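## Task

Take the yellow sponge from the desk and set it on top of the low shelf labelled REPAIRS without moving that shelf. Every low shelf must still stand upright at the end, and the robot must not fall or finish tilted.

## Robot and tools

ROBOT. A wheeled cart with a pan/tilt head camera and two arms (left_arm, right_arm), each with a wrist camera and a two-jaw gripper (one fixed jaw, one swinging). The cart spans x = -0.35 to 0.07 m and is 0.53 m wide; above the 0.13 m high wheels it is 0.46 m wide with its front at x = 0.01 m. Arm pan axes sit at x = -0.060, y = +0.155 (left) and -0.155 m (right); shoulders are 0.89 m above the floor. A fixed-jaw tip reaches roughly 0.44 m out from its pan axis and no lower than 0.54 m. The base cannot drive sideways. Loose objects may occasionally get nudged by something else.

FRAMES. Base frame: metres, origin on the floor between the drive wheels, x forward, y left, z up; left_hand and right_hand report each fixed-jaw tip here (a held object sits toward the swinging jaw). Hand axes: z along the fingers, y from swinging to fixed jaw. Odometry frame is the base frame at scene start; base_odometry counts only wheel turns (slip counts as motion, bumps that rotate the robot go unseen); heading in rad, left positive, -3.142 to 3.142.

move. Optional keys: base, joints, speeds, cameras, blocking. base is one object {x_m_s, turn_rad_s, for_s}: velocities, not positions, forward and left-turn positive, sent together for for_s seconds then stopped; omitted ones are 0. Ranges: x_m_s 0.005-0.291 m/s in magnitude or 0, turn_rad_s 0.02-1.175 rad/s or 0, for_s 0.1-7.5 s. Distance is about velocity times for_s; ramps are 0.5 m/s2 and 2 rad/s2, and if |x|/0.291+|turn|/1.175 exceeds 1 both are scaled down. Tiny (under ~5 mm / 0.02 rad) or near-top-speed commands may fall short, so check odometry. joints is one object for both arms and head, keyed by joint name, each value an absolute angle in rad (a target, not an offset). Ranges: head_pan_rad -3.2..3.2 (0 ahead, + left); head_tilt_rad -0.76..1.45 (0 level, + down); shoulder_pan -2.006..2.149; shoulder_lift -1.836..1.772; elbow_flex -1.773..1.58; wrist_flex -1.799..1.772; wrist_roll -2.816..2.978; gripper -0.03..1.944, same for both arms. speeds caps each named joint's rad/s for that action only, 0.08-4.71 (defaults: head 1.5, pan 1.4, lift and elbow 2, wrist_flex 1.6, roll 1.3; no gripper key). cameras: list of head_camera, left_wrist_camera, right_wrist_camera or all; [] gives none. blocking true (default) returns when everything rests; false returns within ~0.5 s while motion continues, and a later move overrides only the joints it names, and halts a running base command unless it names base. Unknown keys make a call invalid; out-of-range values get it refused, and a refusal or unplanned stop cancels your remaining move/wait/finished_scene calls in that reply.

JOINT GEOMETRY. Pan: at 0 left_arm points left, right_arm right; + is clockwise from above; straight ahead is +1.571 (left) and -1.571 (right). With lift, elbow and wrist_flex all 0 the upper arm is up (tilted 0.24 rad outward) and forearm and fingers level; + bends downward, and the sum of the three is the fingers' angle below level. Fingers straight down need the forearm no more than 0.20 rad above level. Roll -1.522: jaws close across the arm's plane, fixed jaw left looking outward; 1.619: fixed jaw right; 0.049: jaws close in the plane. Over furniture with level fingers keep the fixed jaw on the left, since the hand body then bulges upward, not downward. Gripper opening: ~0 touching, ~0.075 m at 1, ~0.106 m at 1.944; each jaw has its own offset up to 0.025 rad.

OTHER TOOLS. wait {seconds 0-10, cameras}: lets time pass, returns early once running moves settle. stop {cameras}: brakes all of your still-running motions; braked joints may keep pressing. zoom_image {camera, region [x0,y0,x1,y1]} in pixels from the top-left, at most 504x504, on that camera's latest image. finished_scene {scene}: the current scene's number; ends the scene for good, so the object must already rest on the shelf. After ending scene 1, make no further calls in that reply.

RESULTS. move reports done or the worst status. Statuses: moving; done (for base: velocity was sent the whole time, with sent-for fraction shown); off_target (stopped away from target: load sag, obstruction or tripped motor, possibly still pushing); stopped; time_out (target dropped; joint moves are capped at 14 s, so about 1.4 rad at 0.1 rad/s); not_followed after joint command not followed, when a self-collision check withholds an arm's targets (gripper still acts). on_its_own lists uncommanded motion. pictures names the returned images in order. Motor temperatures lists per arm each joint then the gripper; MOTOR HOT starts at 55 °C, shutdown at 70 °C (JOINT FAULT / HAND FAULT, limit_stop_at_motor_heat).

CAUTIONS. Scenes start with arms folded and jaws shut (0.65 m wide). Stowed pose: pan -1.75 (left) / 1.75 (right), lift 0.05, elbow 1.35, wrist_flex -1.55, roll -1.52; stow wrists first, then the rest; unstow in the opposite order. Spinning in place needs a free 0.44 m radius; turning or reversing next to furniture can tip the robot. Loaded joints sag downward; compensate upward next time; hand positions can be off by centimetres. A joint held over 0.30 rad from its target (some jaws 0.09) for ~2 s trips its motor; reset by sending a target 0.2 rad back from its settled reading. Lowering a gripper target below contact squeezes; off_target then usually means a firm grip; for thin items send -0.03. Capacity: ~0.4 kg at full reach, ~0.7 kg within 0.28 m. Keep the arms from hitting or pressing on each other, avoid pulling on things in front, avoid speeds near 3 rad/s with a load, do not drop items from height, ram furniture or knock a shelf, and don't lift the wheels.

Each tool is called after "Emit:" as name([rows], argument=value, ...), one row to a line, values as JSON.

## Session

Emit:
move(joints={"head_tilt_rad": 0.4}, cameras=["head_camera"])

Emit:
move(joints={"head_pan_rad": -0.8, "head_tilt_rad": 0.2}, speeds={"head_pan_rad": 4, "head_tilt_rad": 4}, cameras=["head_camera"])

Emit:
move(joints={"head_pan_rad": -1.6, "head_tilt_rad": 0.2}, speeds={"head_pan_rad": 4, "head_tilt_rad": 4}, cameras=["head_camera"])

Emit:
move(joints={"head_pan_rad": -2.4}, speeds={"head_pan_rad": 4}, cameras=["head_camera"])

Emit:
move(joints={"head_pan_rad": -3.18}, speeds={"head_pan_rad": 4}, cameras=["head_camera"])

Emit:
move(joints={"head_pan_rad": 2.4}, speeds={"head_pan_rad": 4}, cameras=["head_camera"])

Emit:
move(joints={"head_pan_rad": 1.6}, speeds={"head_pan_rad": 4}, cameras=["head_camera"])

Emit:
move(joints={"head_pan_rad": 0.8}, speeds={"head_pan_rad": 4}, cameras=["head_camera"])

Scene clock: 1.07 s.
Motor temperatures (°C): left_arm=[31 32 31 32 33 29] | right_arm=[30 28 27 27 31 27]
move: done
base_odometry: x=+0.000 y=+0.000 heading=+0.000
base_status: not commanded
joint_positions: head_pan_rad=+0.000 head_tilt_rad=+0.393 left_arm_shoulder_pan_rad=+0.000 left_arm_shoulder_lift_rad=-1.704 left_arm_elbow_flex_rad=+1.478 left_arm_wrist_flex_rad=+0.984 left_arm_wrist_roll_rad=-0.001 left_arm_gripper_rad=+0.000 right_arm_shoulder_pan_rad=+0.001 right_arm_shoulder_lift_rad=-1.670 right_arm_elbow_flex_rad=+1.496 right_arm_wrist_flex_rad=+1.032 right_arm_wrist_roll_rad=+0.000 right_arm_gripper_rad=+0.000
joint_status: all done
left_hand: x=-0.0600 y=+0.3116 z=+0.8261 quat_wxyz=(+0.395, -0.918, +0.023, +0.010) (m; base frame)
right_hand: x=-0.0602 y=-0.3015 z=+0.8125 quat_wxyz=(+0.008, +0.023, +0.937, -0.348) (m; base frame)
pictures: head_camera
Images, in order (width x height): head_camera 644x476.

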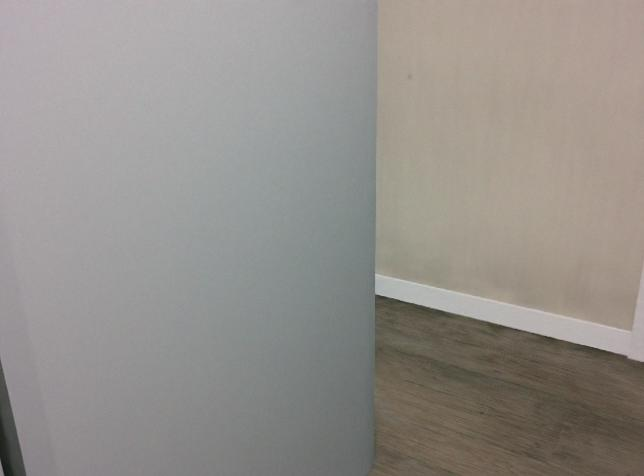

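Scene clock: 1.97 s.
move: done
base_odometry: x=+0.000 y=+0.000 heading=+0.000
base_status: not commanded
joint_positions: head_pan_rad=-0.790 head_tilt_rad=+0.212 left_arm_shoulder_pan_rad=+0.000 left_arm_shoulder_lift_rad=-1.704 left_arm_elbow_flex_rad=+1.478 left_arm_wrist_flex_rad=+0.984 left_arm_wrist_roll_rad=-0.001 left_arm_gripper_rad=+0.000 right_arm_shoulder_pan_rad=+0.001 right_arm_shoulder_lift_rad=-1.670 right_arm_elbow_flex_rad=+1.496 right_arm_wrist_flex_rad=+1.032 right_arm_wrist_roll_rad=+0.000 right_arm_gripper_rad=+0.000
joint_status: all done
left_hand: x=-0.0600 y=+0.3116 z=+0.8261 quat_wxyz=(+0.395, -0.918, +0.023, +0.010) (m; base frame)
right_hand: x=-0.0602 y=-0.3015 z=+0.8125 quat_wxyz=(+0.008, +0.023, +0.937, -0.348) (m; base frame)
pictures: head_camera
Images, in order (width x height): head_camera 644x476.

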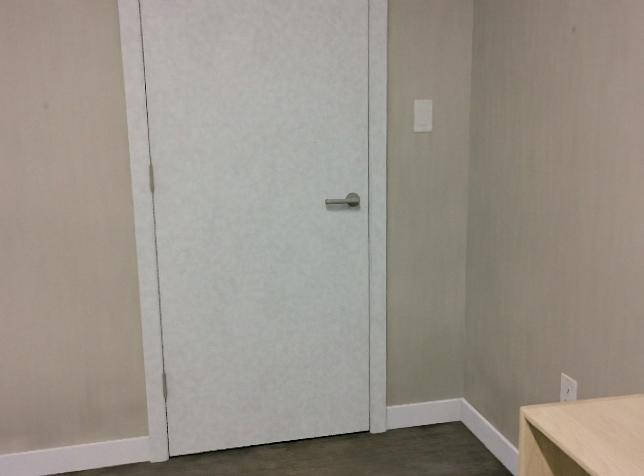

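Scene clock: 2.87 s.
move: done
base_odometry: x=+0.000 y=+0.000 heading=+0.000
base_status: not commanded
joint_positions: head_pan_rad=-1.591 head_tilt_rad=+0.212 left_arm_shoulder_pan_rad=+0.000 left_arm_shoulder_lift_rad=-1.704 left_arm_elbow_flex_rad=+1.478 left_arm_wrist_flex_rad=+0.984 left_arm_wrist_roll_rad=-0.001 left_arm_gripper_rad=+0.000 right_arm_shoulder_pan_rad=+0.001 right_arm_shoulder_lift_rad=-1.670 right_arm_elbow_flex_rad=+1.496 right_arm_wrist_flex_rad=+1.032 right_arm_wrist_roll_rad=+0.000 right_arm_gripper_rad=+0.000
joint_status: all done
left_hand: x=-0.0600 y=+0.3116 z=+0.8261 quat_wxyz=(+0.395, -0.918, +0.023, +0.010) (m; base frame)
right_hand: x=-0.0602 y=-0.3015 z=+0.8125 quat_wxyz=(+0.008, +0.023, +0.937, -0.348) (m; base frame)
pictures: head_camera
Images, in order (width x height): head_camera 644x476.

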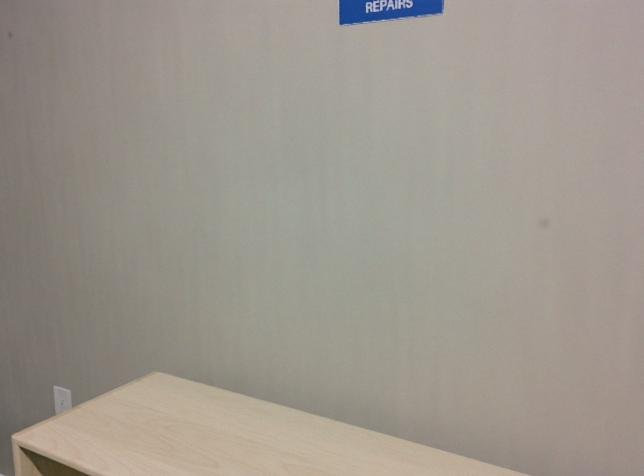

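Scene clock: 3.77 s.
move: done
base_odometry: x=+0.000 y=+0.000 heading=+0.000
base_status: not commanded
joint_positions: head_pan_rad=-2.392 head_tilt_rad=+0.212 left_arm_shoulder_pan_rad=+0.000 left_arm_shoulder_lift_rad=-1.704 left_arm_elbow_flex_rad=+1.478 left_arm_wrist_flex_rad=+0.984 left_arm_wrist_roll_rad=-0.001 left_arm_gripper_rad=+0.000 right_arm_shoulder_pan_rad=+0.001 right_arm_shoulder_lift_rad=-1.670 right_arm_elbow_flex_rad=+1.496 right_arm_wrist_flex_rad=+1.032 right_arm_wrist_roll_rad=+0.000 right_arm_gripper_rad=+0.000
joint_status: all done
left_hand: x=-0.0600 y=+0.3116 z=+0.8261 quat_wxyz=(+0.395, -0.918, +0.023, +0.010) (m; base frame)
right_hand: x=-0.0602 y=-0.3015 z=+0.8125 quat_wxyz=(+0.008, +0.023, +0.937, -0.348) (m; base frame)
pictures: head_camera
Images, in order (width x height): head_camera 644x476.

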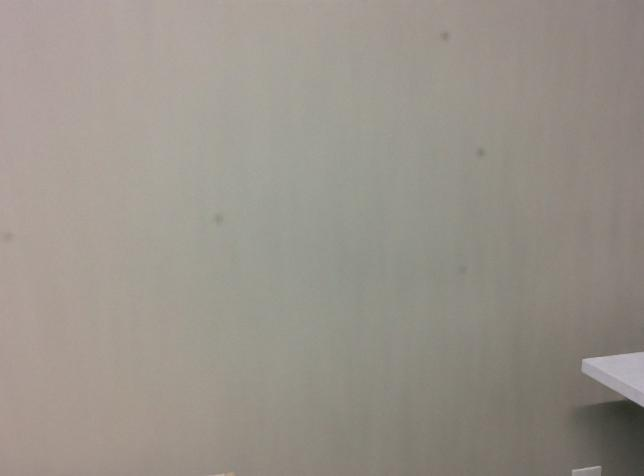

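Scene clock: 4.67 s.
move: done
base_odometry: x=+0.000 y=+0.000 heading=+0.000
base_status: not commanded
joint_positions: head_pan_rad=-3.171 head_tilt_rad=+0.212 left_arm_shoulder_pan_rad=+0.000 left_arm_shoulder_lift_rad=-1.704 left_arm_elbow_flex_rad=+1.478 left_arm_wrist_flex_rad=+0.984 left_arm_wrist_roll_rad=-0.001 left_arm_gripper_rad=+0.000 right_arm_shoulder_pan_rad=+0.001 right_arm_shoulder_lift_rad=-1.670 right_arm_elbow_flex_rad=+1.496 right_arm_wrist_flex_rad=+1.032 right_arm_wrist_roll_rad=+0.000 right_arm_gripper_rad=+0.000
joint_status: all done
left_hand: x=-0.0600 y=+0.3116 z=+0.8261 quat_wxyz=(+0.395, -0.918, +0.023, +0.010) (m; base frame)
right_hand: x=-0.0602 y=-0.3015 z=+0.8125 quat_wxyz=(+0.008, +0.023, +0.937, -0.348) (m; base frame)
pictures: head_camera
Images, in order (width x height): head_camera 644x476.

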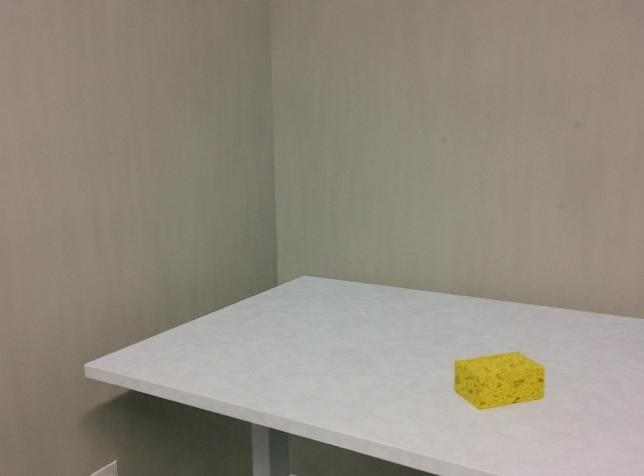

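Scene clock: 6.77 s.
move: done
base_odometry: x=+0.000 y=+0.000 heading=+0.000
base_status: not commanded
joint_positions: head_pan_rad=+2.390 head_tilt_rad=+0.212 left_arm_shoulder_pan_rad=+0.000 left_arm_shoulder_lift_rad=-1.704 left_arm_elbow_flex_rad=+1.478 left_arm_wrist_flex_rad=+0.984 left_arm_wrist_roll_rad=-0.001 left_arm_gripper_rad=+0.000 right_arm_shoulder_pan_rad=+0.001 right_arm_shoulder_lift_rad=-1.670 right_arm_elbow_flex_rad=+1.496 right_arm_wrist_flex_rad=+1.032 right_arm_wrist_roll_rad=+0.000 right_arm_gripper_rad=+0.000
joint_status: all done
left_hand: x=-0.0600 y=+0.3116 z=+0.8261 quat_wxyz=(+0.395, -0.918, +0.023, +0.010) (m; base frame)
right_hand: x=-0.0602 y=-0.3015 z=+0.8125 quat_wxyz=(+0.008, +0.023, +0.937, -0.348) (m; base frame)
pictures: head_camera
Images, in order (width x height): head_camera 644x476.

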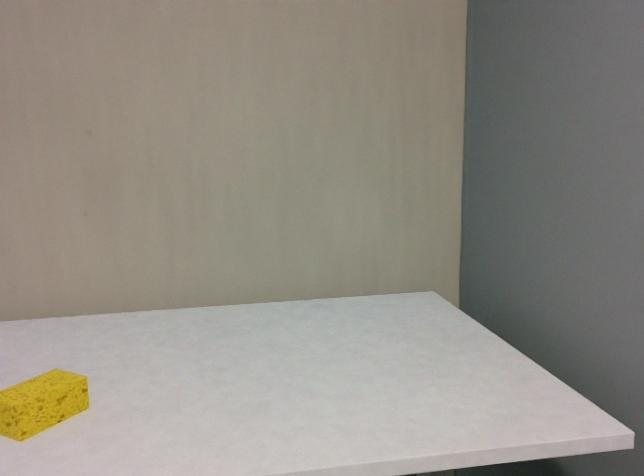

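Scene clock: 7.67 s.
move: done
base_odometry: x=+0.000 y=+0.000 heading=+0.000
base_status: not commanded
joint_positions: head_pan_rad=+1.609 head_tilt_rad=+0.212 left_arm_shoulder_pan_rad=+0.000 left_arm_shoulder_lift_rad=-1.704 left_arm_elbow_flex_rad=+1.478 left_arm_wrist_flex_rad=+0.984 left_arm_wrist_roll_rad=-0.001 left_arm_gripper_rad=+0.000 right_arm_shoulder_pan_rad=+0.001 right_arm_shoulder_lift_rad=-1.670 right_arm_elbow_flex_rad=+1.496 right_arm_wrist_flex_rad=+1.032 right_arm_wrist_roll_rad=+0.000 right_arm_gripper_rad=+0.000
joint_status: all done
left_hand: x=-0.0600 y=+0.3116 z=+0.8261 quat_wxyz=(+0.395, -0.918, +0.023, +0.010) (m; base frame)
right_hand: x=-0.0602 y=-0.3015 z=+0.8125 quat_wxyz=(+0.008, +0.023, +0.937, -0.348) (m; base frame)
pictures: head_camera
Images, in order (width x height): head_camera 644x476.

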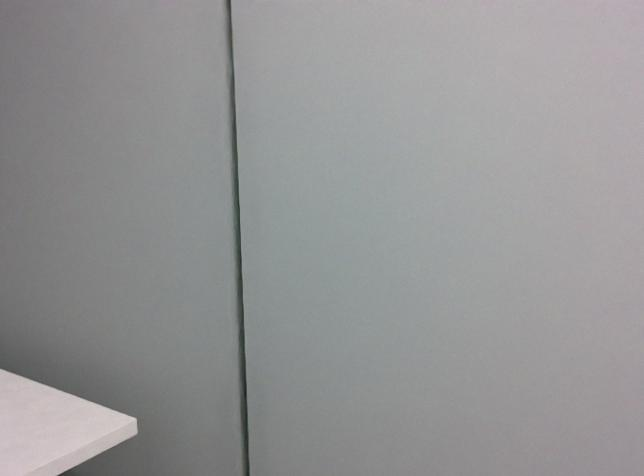

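Scene clock: 8.57 s.
move: done
base_odometry: x=+0.000 y=+0.000 heading=+0.000
base_status: not commanded
joint_positions: head_pan_rad=+0.810 head_tilt_rad=+0.212 left_arm_shoulder_pan_rad=+0.000 left_arm_shoulder_lift_rad=-1.704 left_arm_elbow_flex_rad=+1.478 left_arm_wrist_flex_rad=+0.984 left_arm_wrist_roll_rad=-0.001 left_arm_gripper_rad=+0.000 right_arm_shoulder_pan_rad=+0.001 right_arm_shoulder_lift_rad=-1.670 right_arm_elbow_flex_rad=+1.496 right_arm_wrist_flex_rad=+1.032 right_arm_wrist_roll_rad=+0.000 right_arm_gripper_rad=+0.000
joint_status: all done
left_hand: x=-0.0600 y=+0.3116 z=+0.8261 quat_wxyz=(+0.395, -0.918, +0.023, +0.010) (m; base frame)
right_hand: x=-0.0602 y=-0.3015 z=+0.8125 quat_wxyz=(+0.008, +0.023, +0.937, -0.348) (m; base frame)
pictures: head_camera
Images, in order (width x height): head_camera 644x476.

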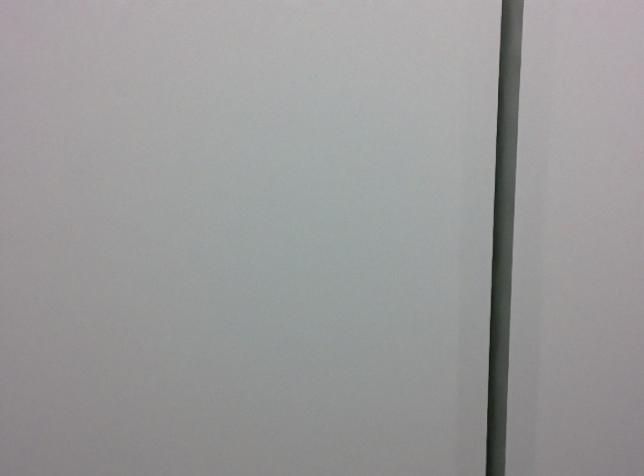

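Emit:
move(base={"turn_rad_s": 0.9, "for_s": 3.02}, joints={"left_arm_shoulder_pan_rad": 1.571, "head_pan_rad": 0, "head_tilt_rad": 0.6}, cameras=["head_camera"])

Scene clock: 37.27 s.
move: done
base_odometry: x=-0.001 y=+0.000 heading=+2.729
base_status: done (sent for 3.03 of 3.03 s)
joint_positions: head_pan_rad=+0.009 head_tilt_rad=+0.593 left_arm_shoulder_pan_rad=+1.566 left_arm_shoulder_lift_rad=-1.704 left_arm_elbow_flex_rad=+1.478 left_arm_wrist_flex_rad=+0.984 left_arm_wrist_roll_rad=-0.001 left_arm_gripper_rad=+0.000 right_arm_shoulder_pan_rad=-0.002 right_arm_shoulder_lift_rad=-1.670 right_arm_elbow_flex_rad=+1.496 right_arm_wrist_flex_rad=+1.032 right_arm_wrist_roll_rad=+0.000 right_arm_gripper_rad=+0.000
joint_status: all done
left_hand: x=+0.0966 y=+0.1557 z=+0.8261 quat_wxyz=(+0.287, -0.635, +0.664, -0.272) (m; base frame)
right_hand: x=-0.0597 y=-0.3015 z=+0.8125 quat_wxyz=(+0.009, +0.022, +0.937, -0.348) (m; base frame)
pictures: head_camera
Images, in order (width x height): head_camera 644x476.

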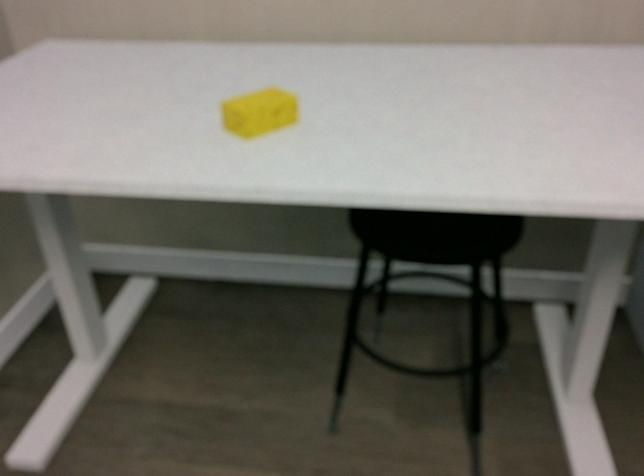

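Emit:
move(base={"turn_rad_s": 0.4, "for_s": 0.8}, joints={"left_arm_shoulder_lift_rad": -0.2, "left_arm_elbow_flex_rad": -0.22, "left_arm_wrist_flex_rad": 0.6, "left_arm_wrist_roll_rad": -1.522, "left_arm_gripper_rad": 1.9})

Emit:
move(base={"x_m_s": 0.2, "for_s": 2.67})

Emit:
move(base={"turn_rad_s": -0.4, "for_s": 1.3}, joints={"head_tilt_rad": 0.8})

Emit:
wait(seconds=0.1, cameras=["all"])

Scene clock: 76.83 s.
move: done
base_odometry: x=-0.001 y=+0.000 heading=+3.051
base_status: done (sent for 0.8 of 0.8 s)
joint_positions: head_pan_rad=+0.009 head_tilt_rad=+0.593 left_arm_shoulder_pan_rad=+1.571 left_arm_shoulder_lift_rad=-0.197 left_arm_elbow_flex_rad=-0.182 left_arm_wrist_flex_rad=+0.616 left_arm_wrist_roll_rad=-1.518 left_arm_gripper_rad=+1.891 right_arm_shoulder_pan_rad=-0.002 right_arm_shoulder_lift_rad=-1.670 right_arm_elbow_flex_rad=+1.496 right_arm_wrist_flex_rad=+1.032 right_arm_wrist_roll_rad=+0.000 right_arm_gripper_rad=+0.000
joint_status: all done
left_hand: x=+0.2552 y=+0.1627 z=+1.0268 quat_wxyz=(+0.619, -0.002, +0.785, -0.001) (m; base frame)
right_hand: x=-0.0597 y=-0.3015 z=+0.8125 quat_wxyz=(+0.009, +0.022, +0.937, -0.348) (m; base frame)
pictures: none

Scene clock: 80.50 s.
move: done
base_odometry: x=-0.533 y=+0.048 heading=+3.050
base_status: done (sent for 2.67 of 2.67 s)
joint_positions: head_pan_rad=+0.009 head_tilt_rad=+0.593 left_arm_shoulder_pan_rad=+1.571 left_arm_shoulder_lift_rad=-0.197 left_arm_elbow_flex_rad=-0.184 left_arm_wrist_flex_rad=+0.616 left_arm_wrist_roll_rad=-1.518 left_arm_gripper_rad=+1.891 right_arm_shoulder_pan_rad=+0.001 right_arm_shoulder_lift_rad=-1.670 right_arm_elbow_flex_rad=+1.496 right_arm_wrist_flex_rad=+1.032 right_arm_wrist_roll_rad=+0.000 right_arm_gripper_rad=+0.000
joint_status: not commanded
left_hand: x=+0.2552 y=+0.1627 z=+1.0273 quat_wxyz=(+0.619, -0.002, +0.785, -0.001) (m; base frame)
right_hand: x=-0.0602 y=-0.3015 z=+0.8125 quat_wxyz=(+0.008, +0.023, +0.937, -0.348) (m; base frame)
pictures: none

Scene clock: 82.37 s.
move: done
base_odometry: x=-0.532 y=+0.047 heading=+2.529
base_status: done (sent for 1.3 of 1.3 s)
joint_positions: head_pan_rad=+0.009 head_tilt_rad=+0.794 left_arm_shoulder_pan_rad=+1.574 left_arm_shoulder_lift_rad=-0.197 left_arm_elbow_flex_rad=-0.184 left_arm_wrist_flex_rad=+0.616 left_arm_wrist_roll_rad=-1.518 left_arm_gripper_rad=+1.891 right_arm_shoulder_pan_rad=+0.003 right_arm_shoulder_lift_rad=-1.670 right_arm_elbow_flex_rad=+1.496 right_arm_wrist_flex_rad=+1.032 right_arm_wrist_roll_rad=+0.000 right_arm_gripper_rad=+0.000
joint_status: all done
left_hand: x=+0.2552 y=+0.1617 z=+1.0273 quat_wxyz=(+0.619, +0.000, +0.785, -0.002) (m; base frame)
right_hand: x=-0.0604 y=-0.3015 z=+0.8125 quat_wxyz=(+0.008, +0.024, +0.937, -0.348) (m; base frame)
pictures: none

Scene clock: 82.47 s.
base_odometry: x=-0.532 y=+0.047 heading=+2.529
base_status: done (sent for 1.3 of 1.3 s)
joint_positions: head_pan_rad=+0.009 head_tilt_rad=+0.794 left_arm_shoulder_pan_rad=+1.574 left_arm_shoulder_lift_rad=-0.197 left_arm_elbow_flex_rad=-0.184 left_arm_wrist_flex_rad=+0.616 left_arm_wrist_roll_rad=-1.518 left_arm_gripper_rad=+1.891 right_arm_shoulder_pan_rad=+0.003 right_arm_shoulder_lift_rad=-1.670 right_arm_elbow_flex_rad=+1.496 right_arm_wrist_flex_rad=+1.032 right_arm_wrist_roll_rad=+0.000 right_arm_gripper_rad=+0.000
joint_status: all done
left_hand: x=+0.2552 y=+0.1617 z=+1.0273 quat_wxyz=(+0.619, +0.000, +0.785, -0.002) (m; base frame)
right_hand: x=-0.0604 y=-0.3015 z=+0.8125 quat_wxyz=(+0.008, +0.024, +0.937, -0.348) (m; base frame)
wait: 0.10 s; no rest
pictures: head_camera, left_wrist_camera, right_wrist_camera
Images, in order (width x height): head_camera 644x476, left_wrist_camera 644x476, right_wrist_camera 644x476.

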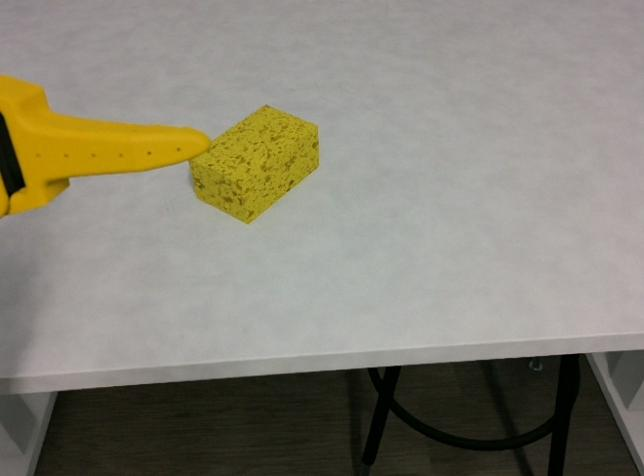

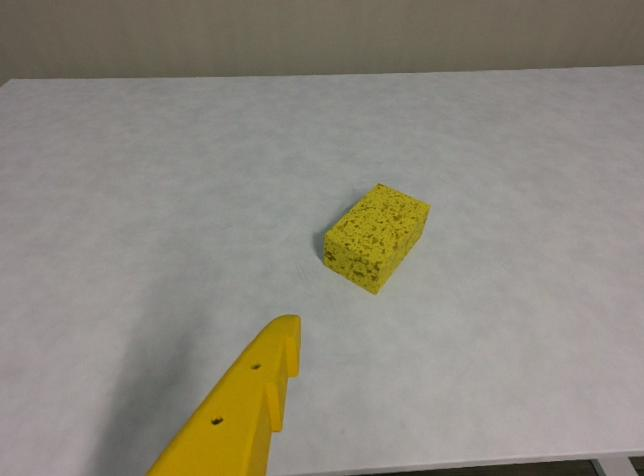

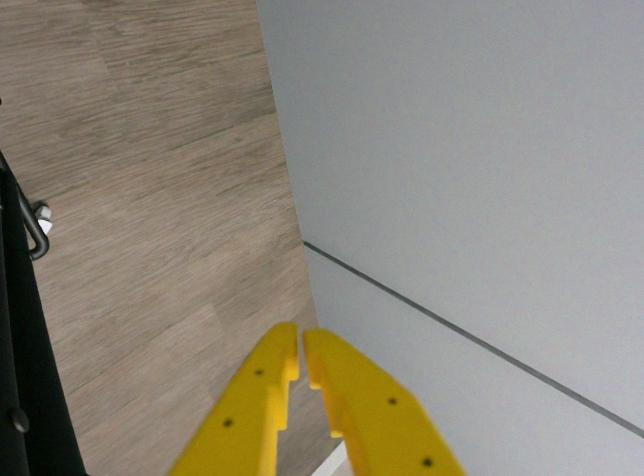

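Emit:
move(base={"x_m_s": 0.15, "for_s": 1.0}, joints={"left_arm_shoulder_pan_rad": 1.78, "left_arm_shoulder_lift_rad": 0.18, "left_arm_elbow_flex_rad": -0.46, "left_arm_wrist_flex_rad": 1.136, "left_arm_wrist_roll_rad": -1.9})

Emit:
wait(seconds=0.1, cameras=["head_camera","left_wrist_camera"])

Scene clock: 109.50 s.
move: done
base_odometry: x=-0.655 y=+0.134 heading=+2.528
base_status: done (sent for 1 of 1 s)
joint_positions: head_pan_rad=+0.009 head_tilt_rad=+0.794 left_arm_shoulder_pan_rad=+1.773 left_arm_shoulder_lift_rad=+0.186 left_arm_elbow_flex_rad=-0.426 left_arm_wrist_flex_rad=+1.133 left_arm_wrist_roll_rad=-1.895 left_arm_gripper_rad=+1.891 right_arm_shoulder_pan_rad=+0.001 right_arm_shoulder_lift_rad=-1.670 right_arm_elbow_flex_rad=+1.496 right_arm_wrist_flex_rad=+1.032 right_arm_wrist_roll_rad=+0.000 right_arm_gripper_rad=+0.000
joint_status: all done
left_hand: x=+0.2464 y=+0.0995 z=+0.9132 quat_wxyz=(+0.331, +0.268, +0.904, +0.028) (m; base frame)
right_hand: x=-0.0602 y=-0.3015 z=+0.8125 quat_wxyz=(+0.008, +0.023, +0.937, -0.348) (m; base frame)
pictures: none

Scene clock: 109.60 s.
base_odometry: x=-0.655 y=+0.134 heading=+2.528
base_status: done (sent for 1 of 1 s)
joint_positions: head_pan_rad=+0.009 head_tilt_rad=+0.794 left_arm_shoulder_pan_rad=+1.773 left_arm_shoulder_lift_rad=+0.186 left_arm_elbow_flex_rad=-0.426 left_arm_wrist_flex_rad=+1.133 left_arm_wrist_roll_rad=-1.895 left_arm_gripper_rad=+1.891 right_arm_shoulder_pan_rad=+0.001 right_arm_shoulder_lift_rad=-1.670 right_arm_elbow_flex_rad=+1.496 right_arm_wrist_flex_rad=+1.032 right_arm_wrist_roll_rad=+0.000 right_arm_gripper_rad=+0.000
joint_status: all done
left_hand: x=+0.2464 y=+0.0995 z=+0.9132 quat_wxyz=(+0.331, +0.268, +0.904, +0.028) (m; base frame)
right_hand: x=-0.0602 y=-0.3015 z=+0.8125 quat_wxyz=(+0.008, +0.023, +0.937, -0.348) (m; base frame)
wait: 0.10 s; no rest
pictures: head_camera, left_wrist_camera
Images, in order (width x height): head_camera 644x476, left_wrist_camera 644x476.

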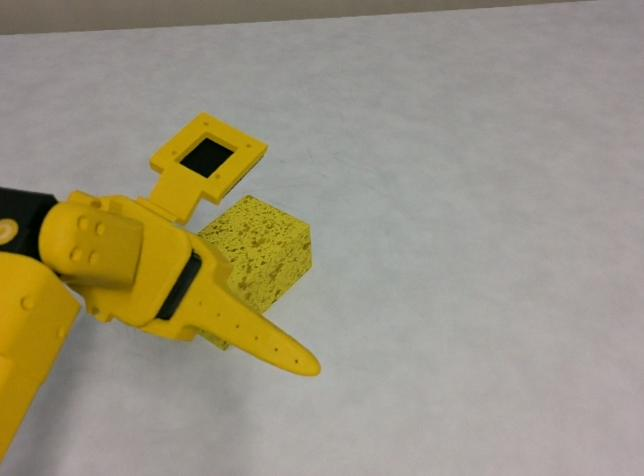

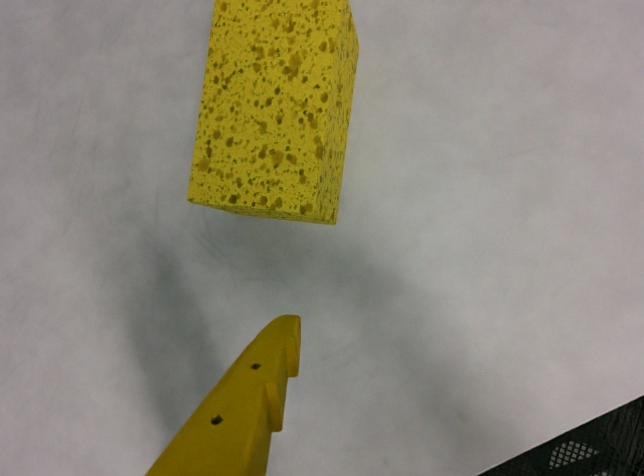

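Emit:
move(base={"x_m_s": 0.1, "for_s": 0.7}, joints={"left_arm_shoulder_pan_rad": 1.734, "left_arm_shoulder_lift_rad": 0.495, "left_arm_elbow_flex_rad": -0.785, "left_arm_wrist_flex_rad": 1.139, "left_arm_wrist_roll_rad": -1.94}, cameras=["left_wrist_camera"])

Emit:
wait(seconds=0.1, cameras=["head_camera","left_wrist_camera"])

Scene clock: 129.50 s.
move: done
base_odometry: x=-0.713 y=+0.175 heading=+2.529
base_status: done (sent for 0.7 of 0.7 s)
joint_positions: head_pan_rad=+0.009 head_tilt_rad=+0.794 left_arm_shoulder_pan_rad=+1.740 left_arm_shoulder_lift_rad=+0.507 left_arm_elbow_flex_rad=-0.750 left_arm_wrist_flex_rad=+1.136 left_arm_wrist_roll_rad=-1.935 left_arm_gripper_rad=+1.891 right_arm_shoulder_pan_rad=+0.001 right_arm_shoulder_lift_rad=-1.670 right_arm_elbow_flex_rad=+1.496 right_arm_wrist_flex_rad=+1.032 right_arm_wrist_roll_rad=+0.000 right_arm_gripper_rad=+0.000
joint_status: all done
left_hand: x=+0.2785 y=+0.1045 z=+0.8932 quat_wxyz=(+0.330, +0.271, +0.903, +0.040) (m; base frame)
right_hand: x=-0.0602 y=-0.3015 z=+0.8125 quat_wxyz=(+0.008, +0.023, +0.937, -0.348) (m; base frame)
pictures: left_wrist_camera
Images, in order (width x height): left_wrist_camera 644x476.

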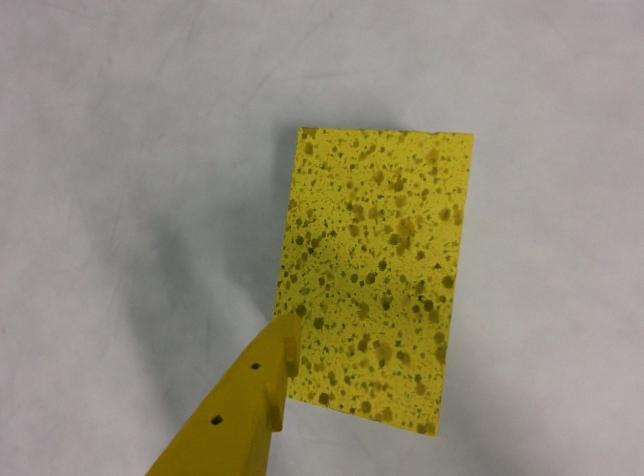

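Scene clock: 129.60 s.
base_odometry: x=-0.713 y=+0.175 heading=+2.529
base_status: done (sent for 0.7 of 0.7 s)
joint_positions: head_pan_rad=+0.009 head_tilt_rad=+0.794 left_arm_shoulder_pan_rad=+1.740 left_arm_shoulder_lift_rad=+0.507 left_arm_elbow_flex_rad=-0.750 left_arm_wrist_flex_rad=+1.136 left_arm_wrist_roll_rad=-1.935 left_arm_gripper_rad=+1.891 right_arm_shoulder_pan_rad=+0.001 right_arm_shoulder_lift_rad=-1.670 right_arm_elbow_flex_rad=+1.496 right_arm_wrist_flex_rad=+1.032 right_arm_wrist_roll_rad=+0.000 right_arm_gripper_rad=+0.000
joint_status: all done
left_hand: x=+0.2785 y=+0.1045 z=+0.8932 quat_wxyz=(+0.330, +0.271, +0.903, +0.040) (m; base frame)
right_hand: x=-0.0602 y=-0.3015 z=+0.8125 quat_wxyz=(+0.008, +0.023, +0.937, -0.348) (m; base frame)
wait: 0.10 s; no rest
pictures: head_camera, left_wrist_camera
Images, in order (width x height): head_camera 644x476, left_wrist_camera 644x476.

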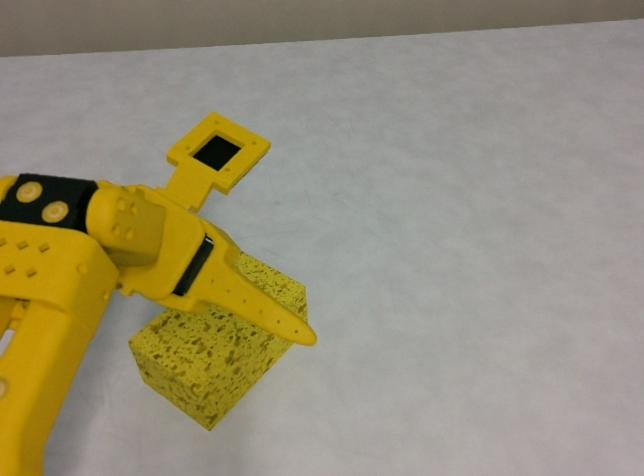

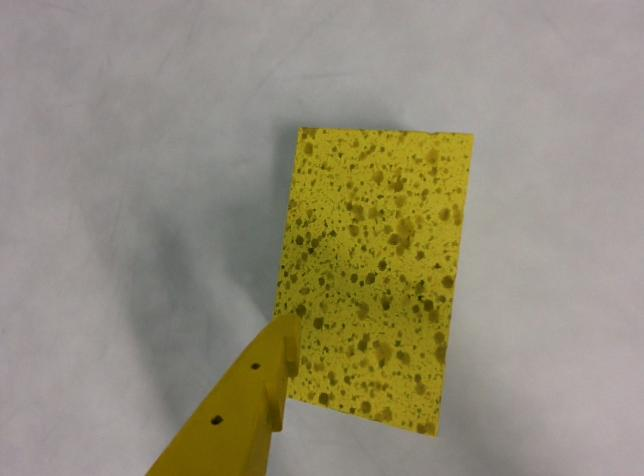

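Emit:
move(joints={"left_arm_shoulder_pan_rad": 1.69, "left_arm_wrist_roll_rad": -1.96})

Emit:
move(joints={"left_arm_shoulder_pan_rad": 1.70,"left_arm_shoulder_lift_rad": 0.69, "left_arm_elbow_flex_rad": -0.605, "left_arm_wrist_flex_rad": 0.614}, speeds={"left_arm_shoulder_lift_rad": 0.25, "left_arm_elbow_flex_rad": 0.25, "left_arm_wrist_flex_rad": 0.7}, cameras=["head_camera","left_wrist_camera"])

Scene clock: 146.27 s.
move: done
base_odometry: x=-0.713 y=+0.175 heading=+2.529
base_status: not commanded
joint_positions: head_pan_rad=+0.009 head_tilt_rad=+0.794 left_arm_shoulder_pan_rad=+1.692 left_arm_shoulder_lift_rad=+0.507 left_arm_elbow_flex_rad=-0.750 left_arm_wrist_flex_rad=+1.136 left_arm_wrist_roll_rad=-1.955 left_arm_gripper_rad=+1.891 right_arm_shoulder_pan_rad=+0.001 right_arm_shoulder_lift_rad=-1.670 right_arm_elbow_flex_rad=+1.496 right_arm_wrist_flex_rad=+1.032 right_arm_wrist_roll_rad=+0.000 right_arm_gripper_rad=+0.000
joint_status: all done
left_hand: x=+0.2807 y=+0.1206 z=+0.8932 quat_wxyz=(+0.329, +0.258, +0.907, +0.052) (m; base frame)
right_hand: x=-0.0602 y=-0.3015 z=+0.8125 quat_wxyz=(+0.008, +0.023, +0.937, -0.348) (m; base frame)
pictures: none

Scene clock: 147.63 s.
move: done
base_odometry: x=-0.713 y=+0.175 heading=+2.529
base_status: not commanded
joint_positions: head_pan_rad=+0.009 head_tilt_rad=+0.794 left_arm_shoulder_pan_rad=+1.692 left_arm_shoulder_lift_rad=+0.703 left_arm_elbow_flex_rad=-0.601 left_arm_wrist_flex_rad=+0.626 left_arm_wrist_roll_rad=-1.955 left_arm_gripper_rad=+1.891 right_arm_shoulder_pan_rad=+0.001 right_arm_shoulder_lift_rad=-1.670 right_arm_elbow_flex_rad=+1.496 right_arm_wrist_flex_rad=+1.032 right_arm_wrist_roll_rad=+0.000 right_arm_gripper_rad=+0.000
joint_status: all done
left_hand: x=+0.3192 y=+0.1159 z=+0.8486 quat_wxyz=(+0.404, +0.250, +0.878, +0.063) (m; base frame)
right_hand: x=-0.0602 y=-0.3015 z=+0.8125 quat_wxyz=(+0.008, +0.023, +0.937, -0.348) (m; base frame)
pictures: head_camera, left_wrist_camera
Images, in order (width x height): head_camera 644x476, left_wrist_camera 644x476.

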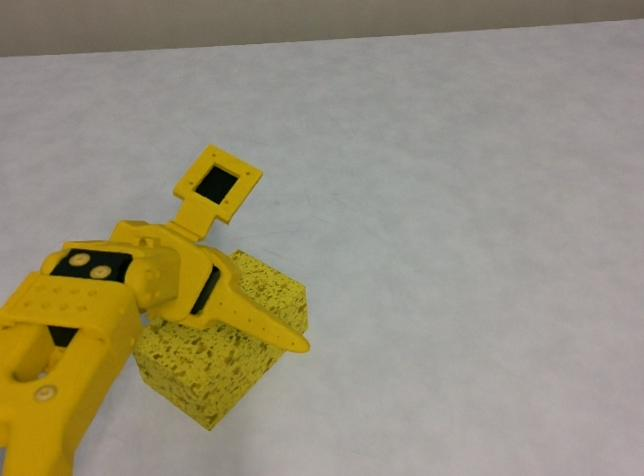

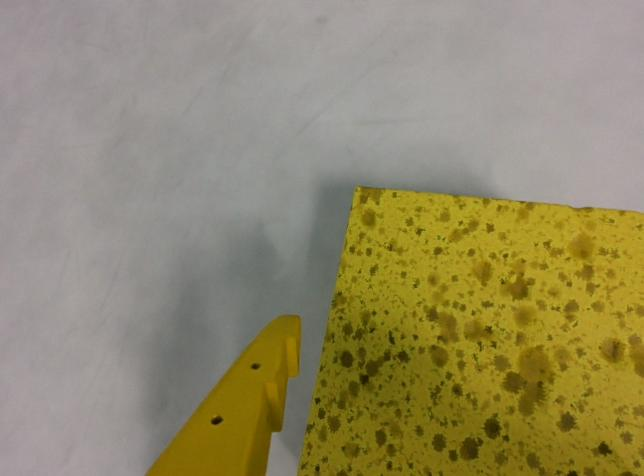

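Emit:
move(joints={"left_arm_wrist_roll_rad": -1.74, "left_arm_shoulder_lift_rad": 0.745}, speeds={"left_arm_shoulder_lift_rad": 0.2, "left_arm_wrist_roll_rad": 0.8}, cameras=["head_camera","left_wrist_camera"])

Scene clock: 160.63 s.
move: done
base_odometry: x=-0.713 y=+0.175 heading=+2.529
base_status: not commanded
joint_positions: head_pan_rad=+0.009 head_tilt_rad=+0.794 left_arm_shoulder_pan_rad=+1.692 left_arm_shoulder_lift_rad=+0.760 left_arm_elbow_flex_rad=-0.601 left_arm_wrist_flex_rad=+0.625 left_arm_wrist_roll_rad=-1.746 left_arm_gripper_rad=+1.891 right_arm_shoulder_pan_rad=+0.001 right_arm_shoulder_lift_rad=-1.670 right_arm_elbow_flex_rad=+1.496 right_arm_wrist_flex_rad=+1.032 right_arm_wrist_roll_rad=+0.000 right_arm_gripper_rad=+0.000
joint_status: all done
left_hand: x=+0.3152 y=+0.1169 z=+0.8278 quat_wxyz=(+0.383, +0.159, +0.910, +0.020) (m; base frame)
right_hand: x=-0.0602 y=-0.3015 z=+0.8125 quat_wxyz=(+0.008, +0.023, +0.937, -0.348) (m; base frame)
pictures: head_camera, left_wrist_camera
Images, in order (width x height): head_camera 644x476, left_wrist_camera 644x476.

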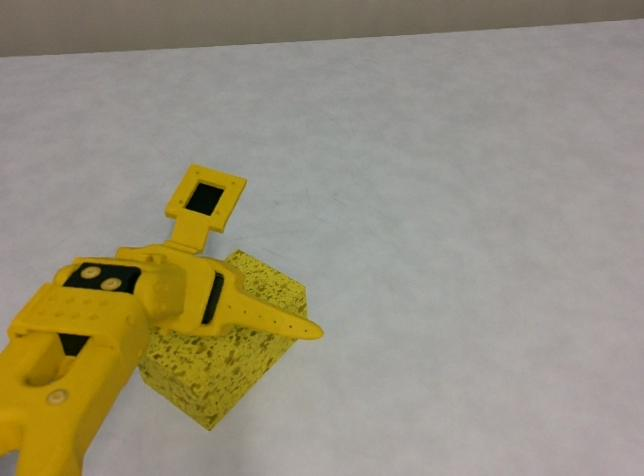

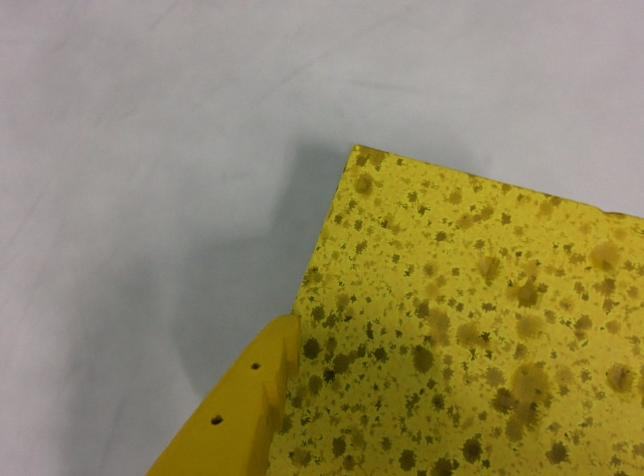

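Emit:
move(joints={"left_arm_gripper_rad": 0.65}, cameras=["head_camera","left_wrist_camera"])

Scene clock: 165.73 s.
move: done
base_odometry: x=-0.713 y=+0.175 heading=+2.529
base_status: not commanded
joint_positions: head_pan_rad=+0.009 head_tilt_rad=+0.794 left_arm_shoulder_pan_rad=+1.701 left_arm_shoulder_lift_rad=+0.760 left_arm_elbow_flex_rad=-0.601 left_arm_wrist_flex_rad=+0.623 left_arm_wrist_roll_rad=-1.737 left_arm_gripper_rad=+0.658 right_arm_shoulder_pan_rad=+0.001 right_arm_shoulder_lift_rad=-1.670 right_arm_elbow_flex_rad=+1.496 right_arm_wrist_flex_rad=+1.032 right_arm_wrist_roll_rad=+0.000 right_arm_gripper_rad=+0.000
joint_status: all done
left_hand: x=+0.3149 y=+0.1134 z=+0.8280 quat_wxyz=(+0.384, +0.159, +0.910, +0.016) (m; base frame)
right_hand: x=-0.0602 y=-0.3015 z=+0.8125 quat_wxyz=(+0.008, +0.023, +0.937, -0.348) (m; base frame)
pictures: head_camera, left_wrist_camera
Images, in order (width x height): head_camera 644x476, left_wrist_camera 644x476.

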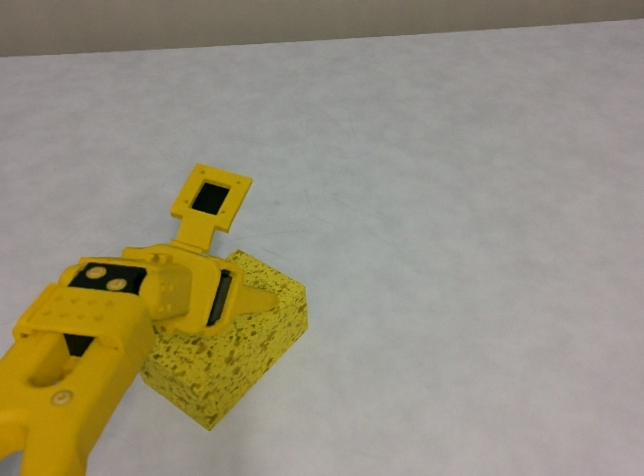

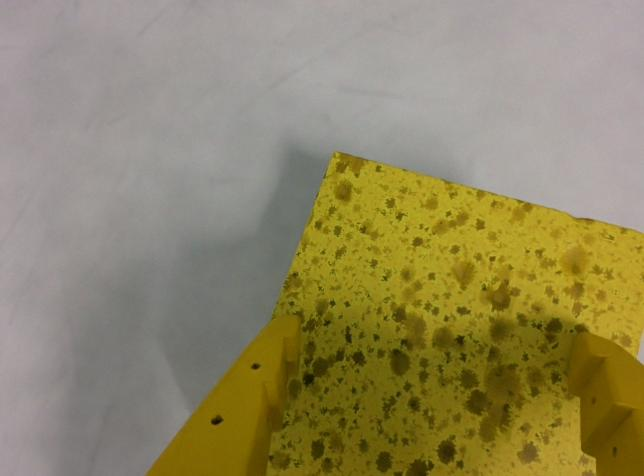

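Emit:
move(joints={"left_arm_shoulder_lift_rad": 0.6, "left_arm_gripper_rad": 1.94})

Emit:
move(joints={"left_arm_shoulder_pan_rad": 1.655, "left_arm_wrist_roll_rad": -1.87})

Emit:
move(joints={"left_arm_shoulder_lift_rad": 0.8, "left_arm_elbow_flex_rad": -0.585, "left_arm_wrist_flex_rad": 0.522}, speeds={"left_arm_shoulder_lift_rad": 0.25}, cameras=["head_camera","left_wrist_camera"])

Scene clock: 177.43 s.
move: done
base_odometry: x=-0.713 y=+0.175 heading=+2.529
base_status: not commanded
joint_positions: head_pan_rad=+0.009 head_tilt_rad=+0.794 left_arm_shoulder_pan_rad=+1.694 left_arm_shoulder_lift_rad=+0.668 left_arm_elbow_flex_rad=-0.601 left_arm_wrist_flex_rad=+0.622 left_arm_wrist_roll_rad=-1.737 left_arm_gripper_rad=+1.925 right_arm_shoulder_pan_rad=+0.001 right_arm_shoulder_lift_rad=-1.670 right_arm_elbow_flex_rad=+1.496 right_arm_wrist_flex_rad=+1.032 right_arm_wrist_roll_rad=+0.000 right_arm_gripper_rad=+0.000
joint_status: all done
left_hand: x=+0.3200 y=+0.1157 z=+0.8603 quat_wxyz=(+0.426, +0.152, +0.891, +0.020) (m; base frame)
right_hand: x=-0.0602 y=-0.3015 z=+0.8125 quat_wxyz=(+0.008, +0.023, +0.937, -0.348) (m; base frame)
pictures: none

Scene clock: 178.37 s.
move: done
base_odometry: x=-0.713 y=+0.175 heading=+2.529
base_status: not commanded
joint_positions: head_pan_rad=+0.009 head_tilt_rad=+0.794 left_arm_shoulder_pan_rad=+1.658 left_arm_shoulder_lift_rad=+0.668 left_arm_elbow_flex_rad=-0.601 left_arm_wrist_flex_rad=+0.622 left_arm_wrist_roll_rad=-1.866 left_arm_gripper_rad=+1.925 right_arm_shoulder_pan_rad=+0.001 right_arm_shoulder_lift_rad=-1.670 right_arm_elbow_flex_rad=+1.496 right_arm_wrist_flex_rad=+1.032 right_arm_wrist_roll_rad=+0.000 right_arm_gripper_rad=+0.000
joint_status: all done
left_hand: x=+0.3217 y=+0.1289 z=+0.8611 quat_wxyz=(+0.423, +0.194, +0.883, +0.055) (m; base frame)
right_hand: x=-0.0602 y=-0.3015 z=+0.8125 quat_wxyz=(+0.008, +0.023, +0.937, -0.348) (m; base frame)
pictures: none

Scene clock: 179.63 s.
move: done
base_odometry: x=-0.713 y=+0.175 heading=+2.529
base_status: not commanded
joint_positions: head_pan_rad=+0.009 head_tilt_rad=+0.794 left_arm_shoulder_pan_rad=+1.658 left_arm_shoulder_lift_rad=+0.815 left_arm_elbow_flex_rad=-0.581 left_arm_wrist_flex_rad=+0.534 left_arm_wrist_roll_rad=-1.866 left_arm_gripper_rad=+1.925 right_arm_shoulder_pan_rad=+0.001 right_arm_shoulder_lift_rad=-1.670 right_arm_elbow_flex_rad=+1.496 right_arm_wrist_flex_rad=+1.032 right_arm_wrist_roll_rad=+0.000 right_arm_gripper_rad=+0.000
joint_status: all done
left_hand: x=+0.3202 y=+0.1290 z=+0.8148 quat_wxyz=(+0.387, +0.197, +0.899, +0.050) (m; base frame)
right_hand: x=-0.0602 y=-0.3015 z=+0.8125 quat_wxyz=(+0.008, +0.023, +0.937, -0.348) (m; base frame)
pictures: head_camera, left_wrist_camera
Images, in order (width x height): head_camera 644x476, left_wrist_camera 644x476.

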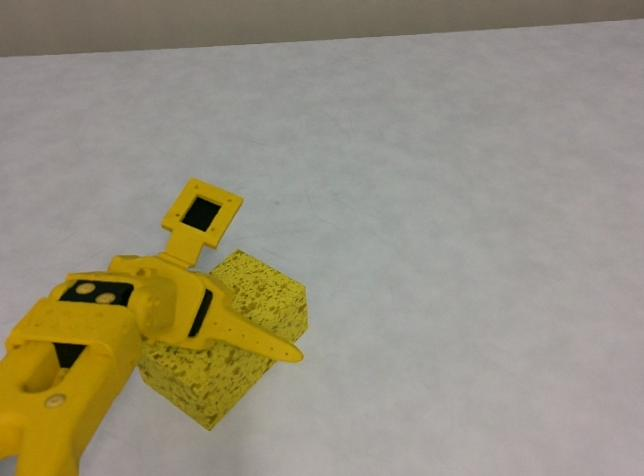

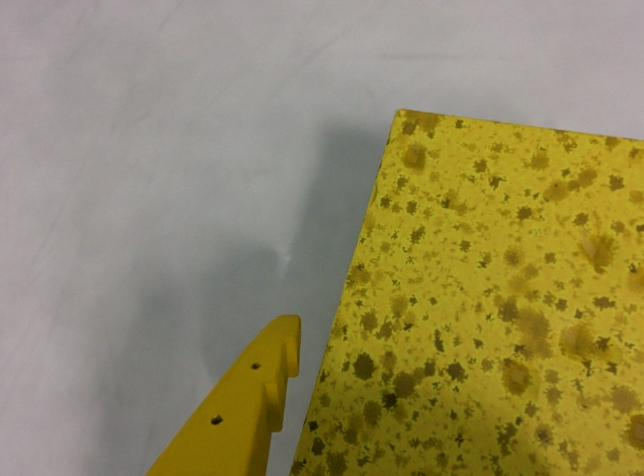

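Emit:
move(joints={"left_arm_shoulder_lift_rad": 0.86}, speeds={"left_arm_shoulder_lift_rad": 0.2})

Emit:
move(joints={"left_arm_gripper_rad": 0.75}, cameras=["head_camera","left_wrist_camera"])

Scene clock: 187.10 s.
move: done
base_odometry: x=-0.713 y=+0.175 heading=+2.529
base_status: not commanded
joint_positions: head_pan_rad=+0.009 head_tilt_rad=+0.794 left_arm_shoulder_pan_rad=+1.654 left_arm_shoulder_lift_rad=+0.875 left_arm_elbow_flex_rad=-0.581 left_arm_wrist_flex_rad=+0.533 left_arm_wrist_roll_rad=-1.875 left_arm_gripper_rad=+1.925 right_arm_shoulder_pan_rad=+0.001 right_arm_shoulder_lift_rad=-1.670 right_arm_elbow_flex_rad=+1.496 right_arm_wrist_flex_rad=+1.032 right_arm_wrist_roll_rad=+0.000 right_arm_gripper_rad=+0.000
joint_status: all done
left_hand: x=+0.3152 y=+0.1311 z=+0.7941 quat_wxyz=(+0.360, +0.202, +0.910, +0.049) (m; base frame)
right_hand: x=-0.0602 y=-0.3015 z=+0.8125 quat_wxyz=(+0.008, +0.023, +0.937, -0.348) (m; base frame)
pictures: none

Scene clock: 188.23 s.
move: off_target
base_odometry: x=-0.713 y=+0.175 heading=+2.529
base_status: not commanded
joint_positions: head_pan_rad=+0.009 head_tilt_rad=+0.794 left_arm_shoulder_pan_rad=+1.665 left_arm_shoulder_lift_rad=+0.847 left_arm_elbow_flex_rad=-0.590 left_arm_wrist_flex_rad=+0.520 left_arm_wrist_roll_rad=-1.866 left_arm_gripper_rad=+0.983 right_arm_shoulder_pan_rad=+0.001 right_arm_shoulder_lift_rad=-1.670 right_arm_elbow_flex_rad=+1.496 right_arm_wrist_flex_rad=+1.032 right_arm_wrist_roll_rad=+0.000 right_arm_gripper_rad=+0.000
joint_status: left_arm_gripper_rad off_target (ended at +0.984, target +0.750)
left_hand: x=+0.3202 y=+0.1266 z=+0.8074 quat_wxyz=(+0.383, +0.200, +0.900, +0.048) (m; base frame)
right_hand: x=-0.0602 y=-0.3015 z=+0.8125 quat_wxyz=(+0.008, +0.023, +0.937, -0.348) (m; base frame)
pictures: head_camera, left_wrist_camera
Images, in order (width x height): head_camera 644x476, left_wrist_camera 644x476.

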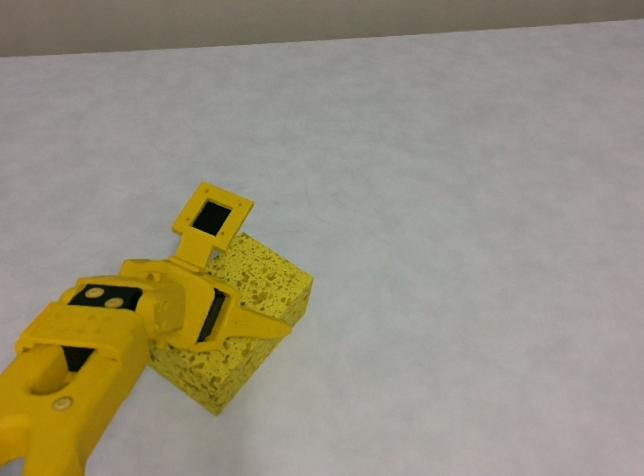

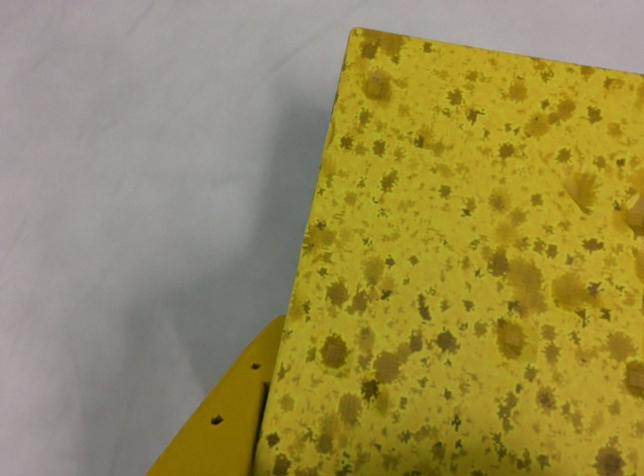

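Emit:
move(joints={"left_arm_gripper_rad": 0.89})

Emit:
move(joints={"left_arm_shoulder_lift_rad": 0.35}, speeds={"left_arm_shoulder_lift_rad": 0.6}, cameras=["head_camera","left_wrist_camera"])

Scene clock: 193.37 s.
move: off_target
base_odometry: x=-0.713 y=+0.175 heading=+2.529
base_status: not commanded
joint_positions: head_pan_rad=+0.009 head_tilt_rad=+0.794 left_arm_shoulder_pan_rad=+1.665 left_arm_shoulder_lift_rad=+0.847 left_arm_elbow_flex_rad=-0.590 left_arm_wrist_flex_rad=+0.520 left_arm_wrist_roll_rad=-1.866 left_arm_gripper_rad=+0.983 right_arm_shoulder_pan_rad=+0.001 right_arm_shoulder_lift_rad=-1.670 right_arm_elbow_flex_rad=+1.496 right_arm_wrist_flex_rad=+1.032 right_arm_wrist_roll_rad=+0.000 right_arm_gripper_rad=+0.000
joint_status: left_arm_gripper_rad off_target (ended at +0.984, target +0.890)
left_hand: x=+0.3202 y=+0.1266 z=+0.8074 quat_wxyz=(+0.383, +0.200, +0.900, +0.048) (m; base frame)
right_hand: x=-0.0602 y=-0.3015 z=+0.8125 quat_wxyz=(+0.008, +0.023, +0.937, -0.348) (m; base frame)
pictures: none

Scene clock: 194.77 s.
move: done
base_odometry: x=-0.713 y=+0.175 heading=+2.529
base_status: not commanded
joint_positions: head_pan_rad=+0.009 head_tilt_rad=+0.794 left_arm_shoulder_pan_rad=+1.658 left_arm_shoulder_lift_rad=+0.421 left_arm_elbow_flex_rad=-0.578 left_arm_wrist_flex_rad=+0.533 left_arm_wrist_roll_rad=-1.875 left_arm_gripper_rad=+0.983 right_arm_shoulder_pan_rad=+0.001 right_arm_shoulder_lift_rad=-1.670 right_arm_elbow_flex_rad=+1.496 right_arm_wrist_flex_rad=+1.032 right_arm_wrist_roll_rad=+0.000 right_arm_gripper_rad=+0.000
joint_status: all done
left_hand: x=+0.3238 y=+0.1286 z=+0.9550 quat_wxyz=(+0.558, +0.181, +0.807, +0.074) (m; base frame)
right_hand: x=-0.0602 y=-0.3015 z=+0.8125 quat_wxyz=(+0.008, +0.023, +0.937, -0.348) (m; base frame)
pictures: head_camera, left_wrist_camera
Images, in order (width x height): head_camera 644x476, left_wrist_camera 644x476.

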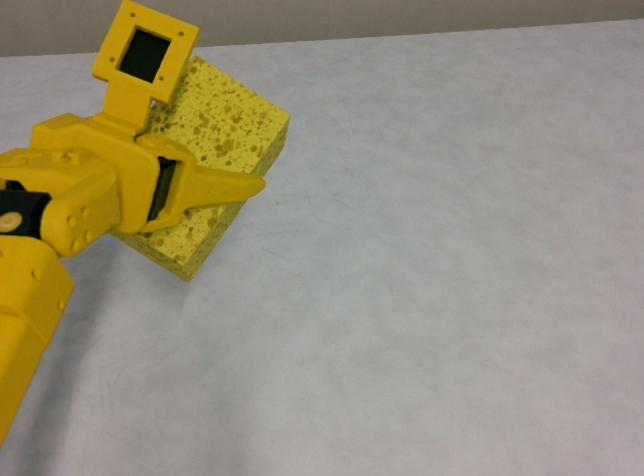

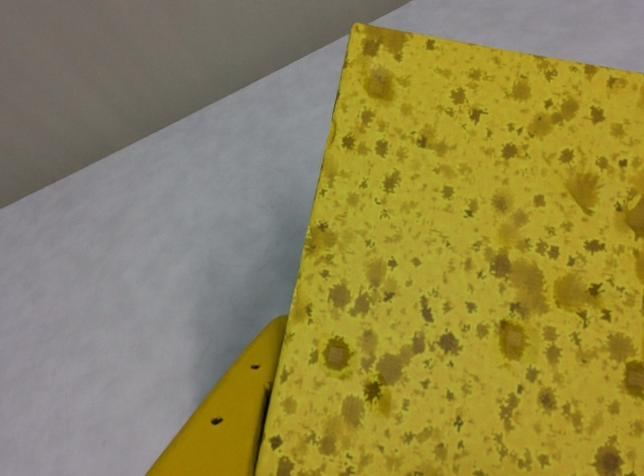

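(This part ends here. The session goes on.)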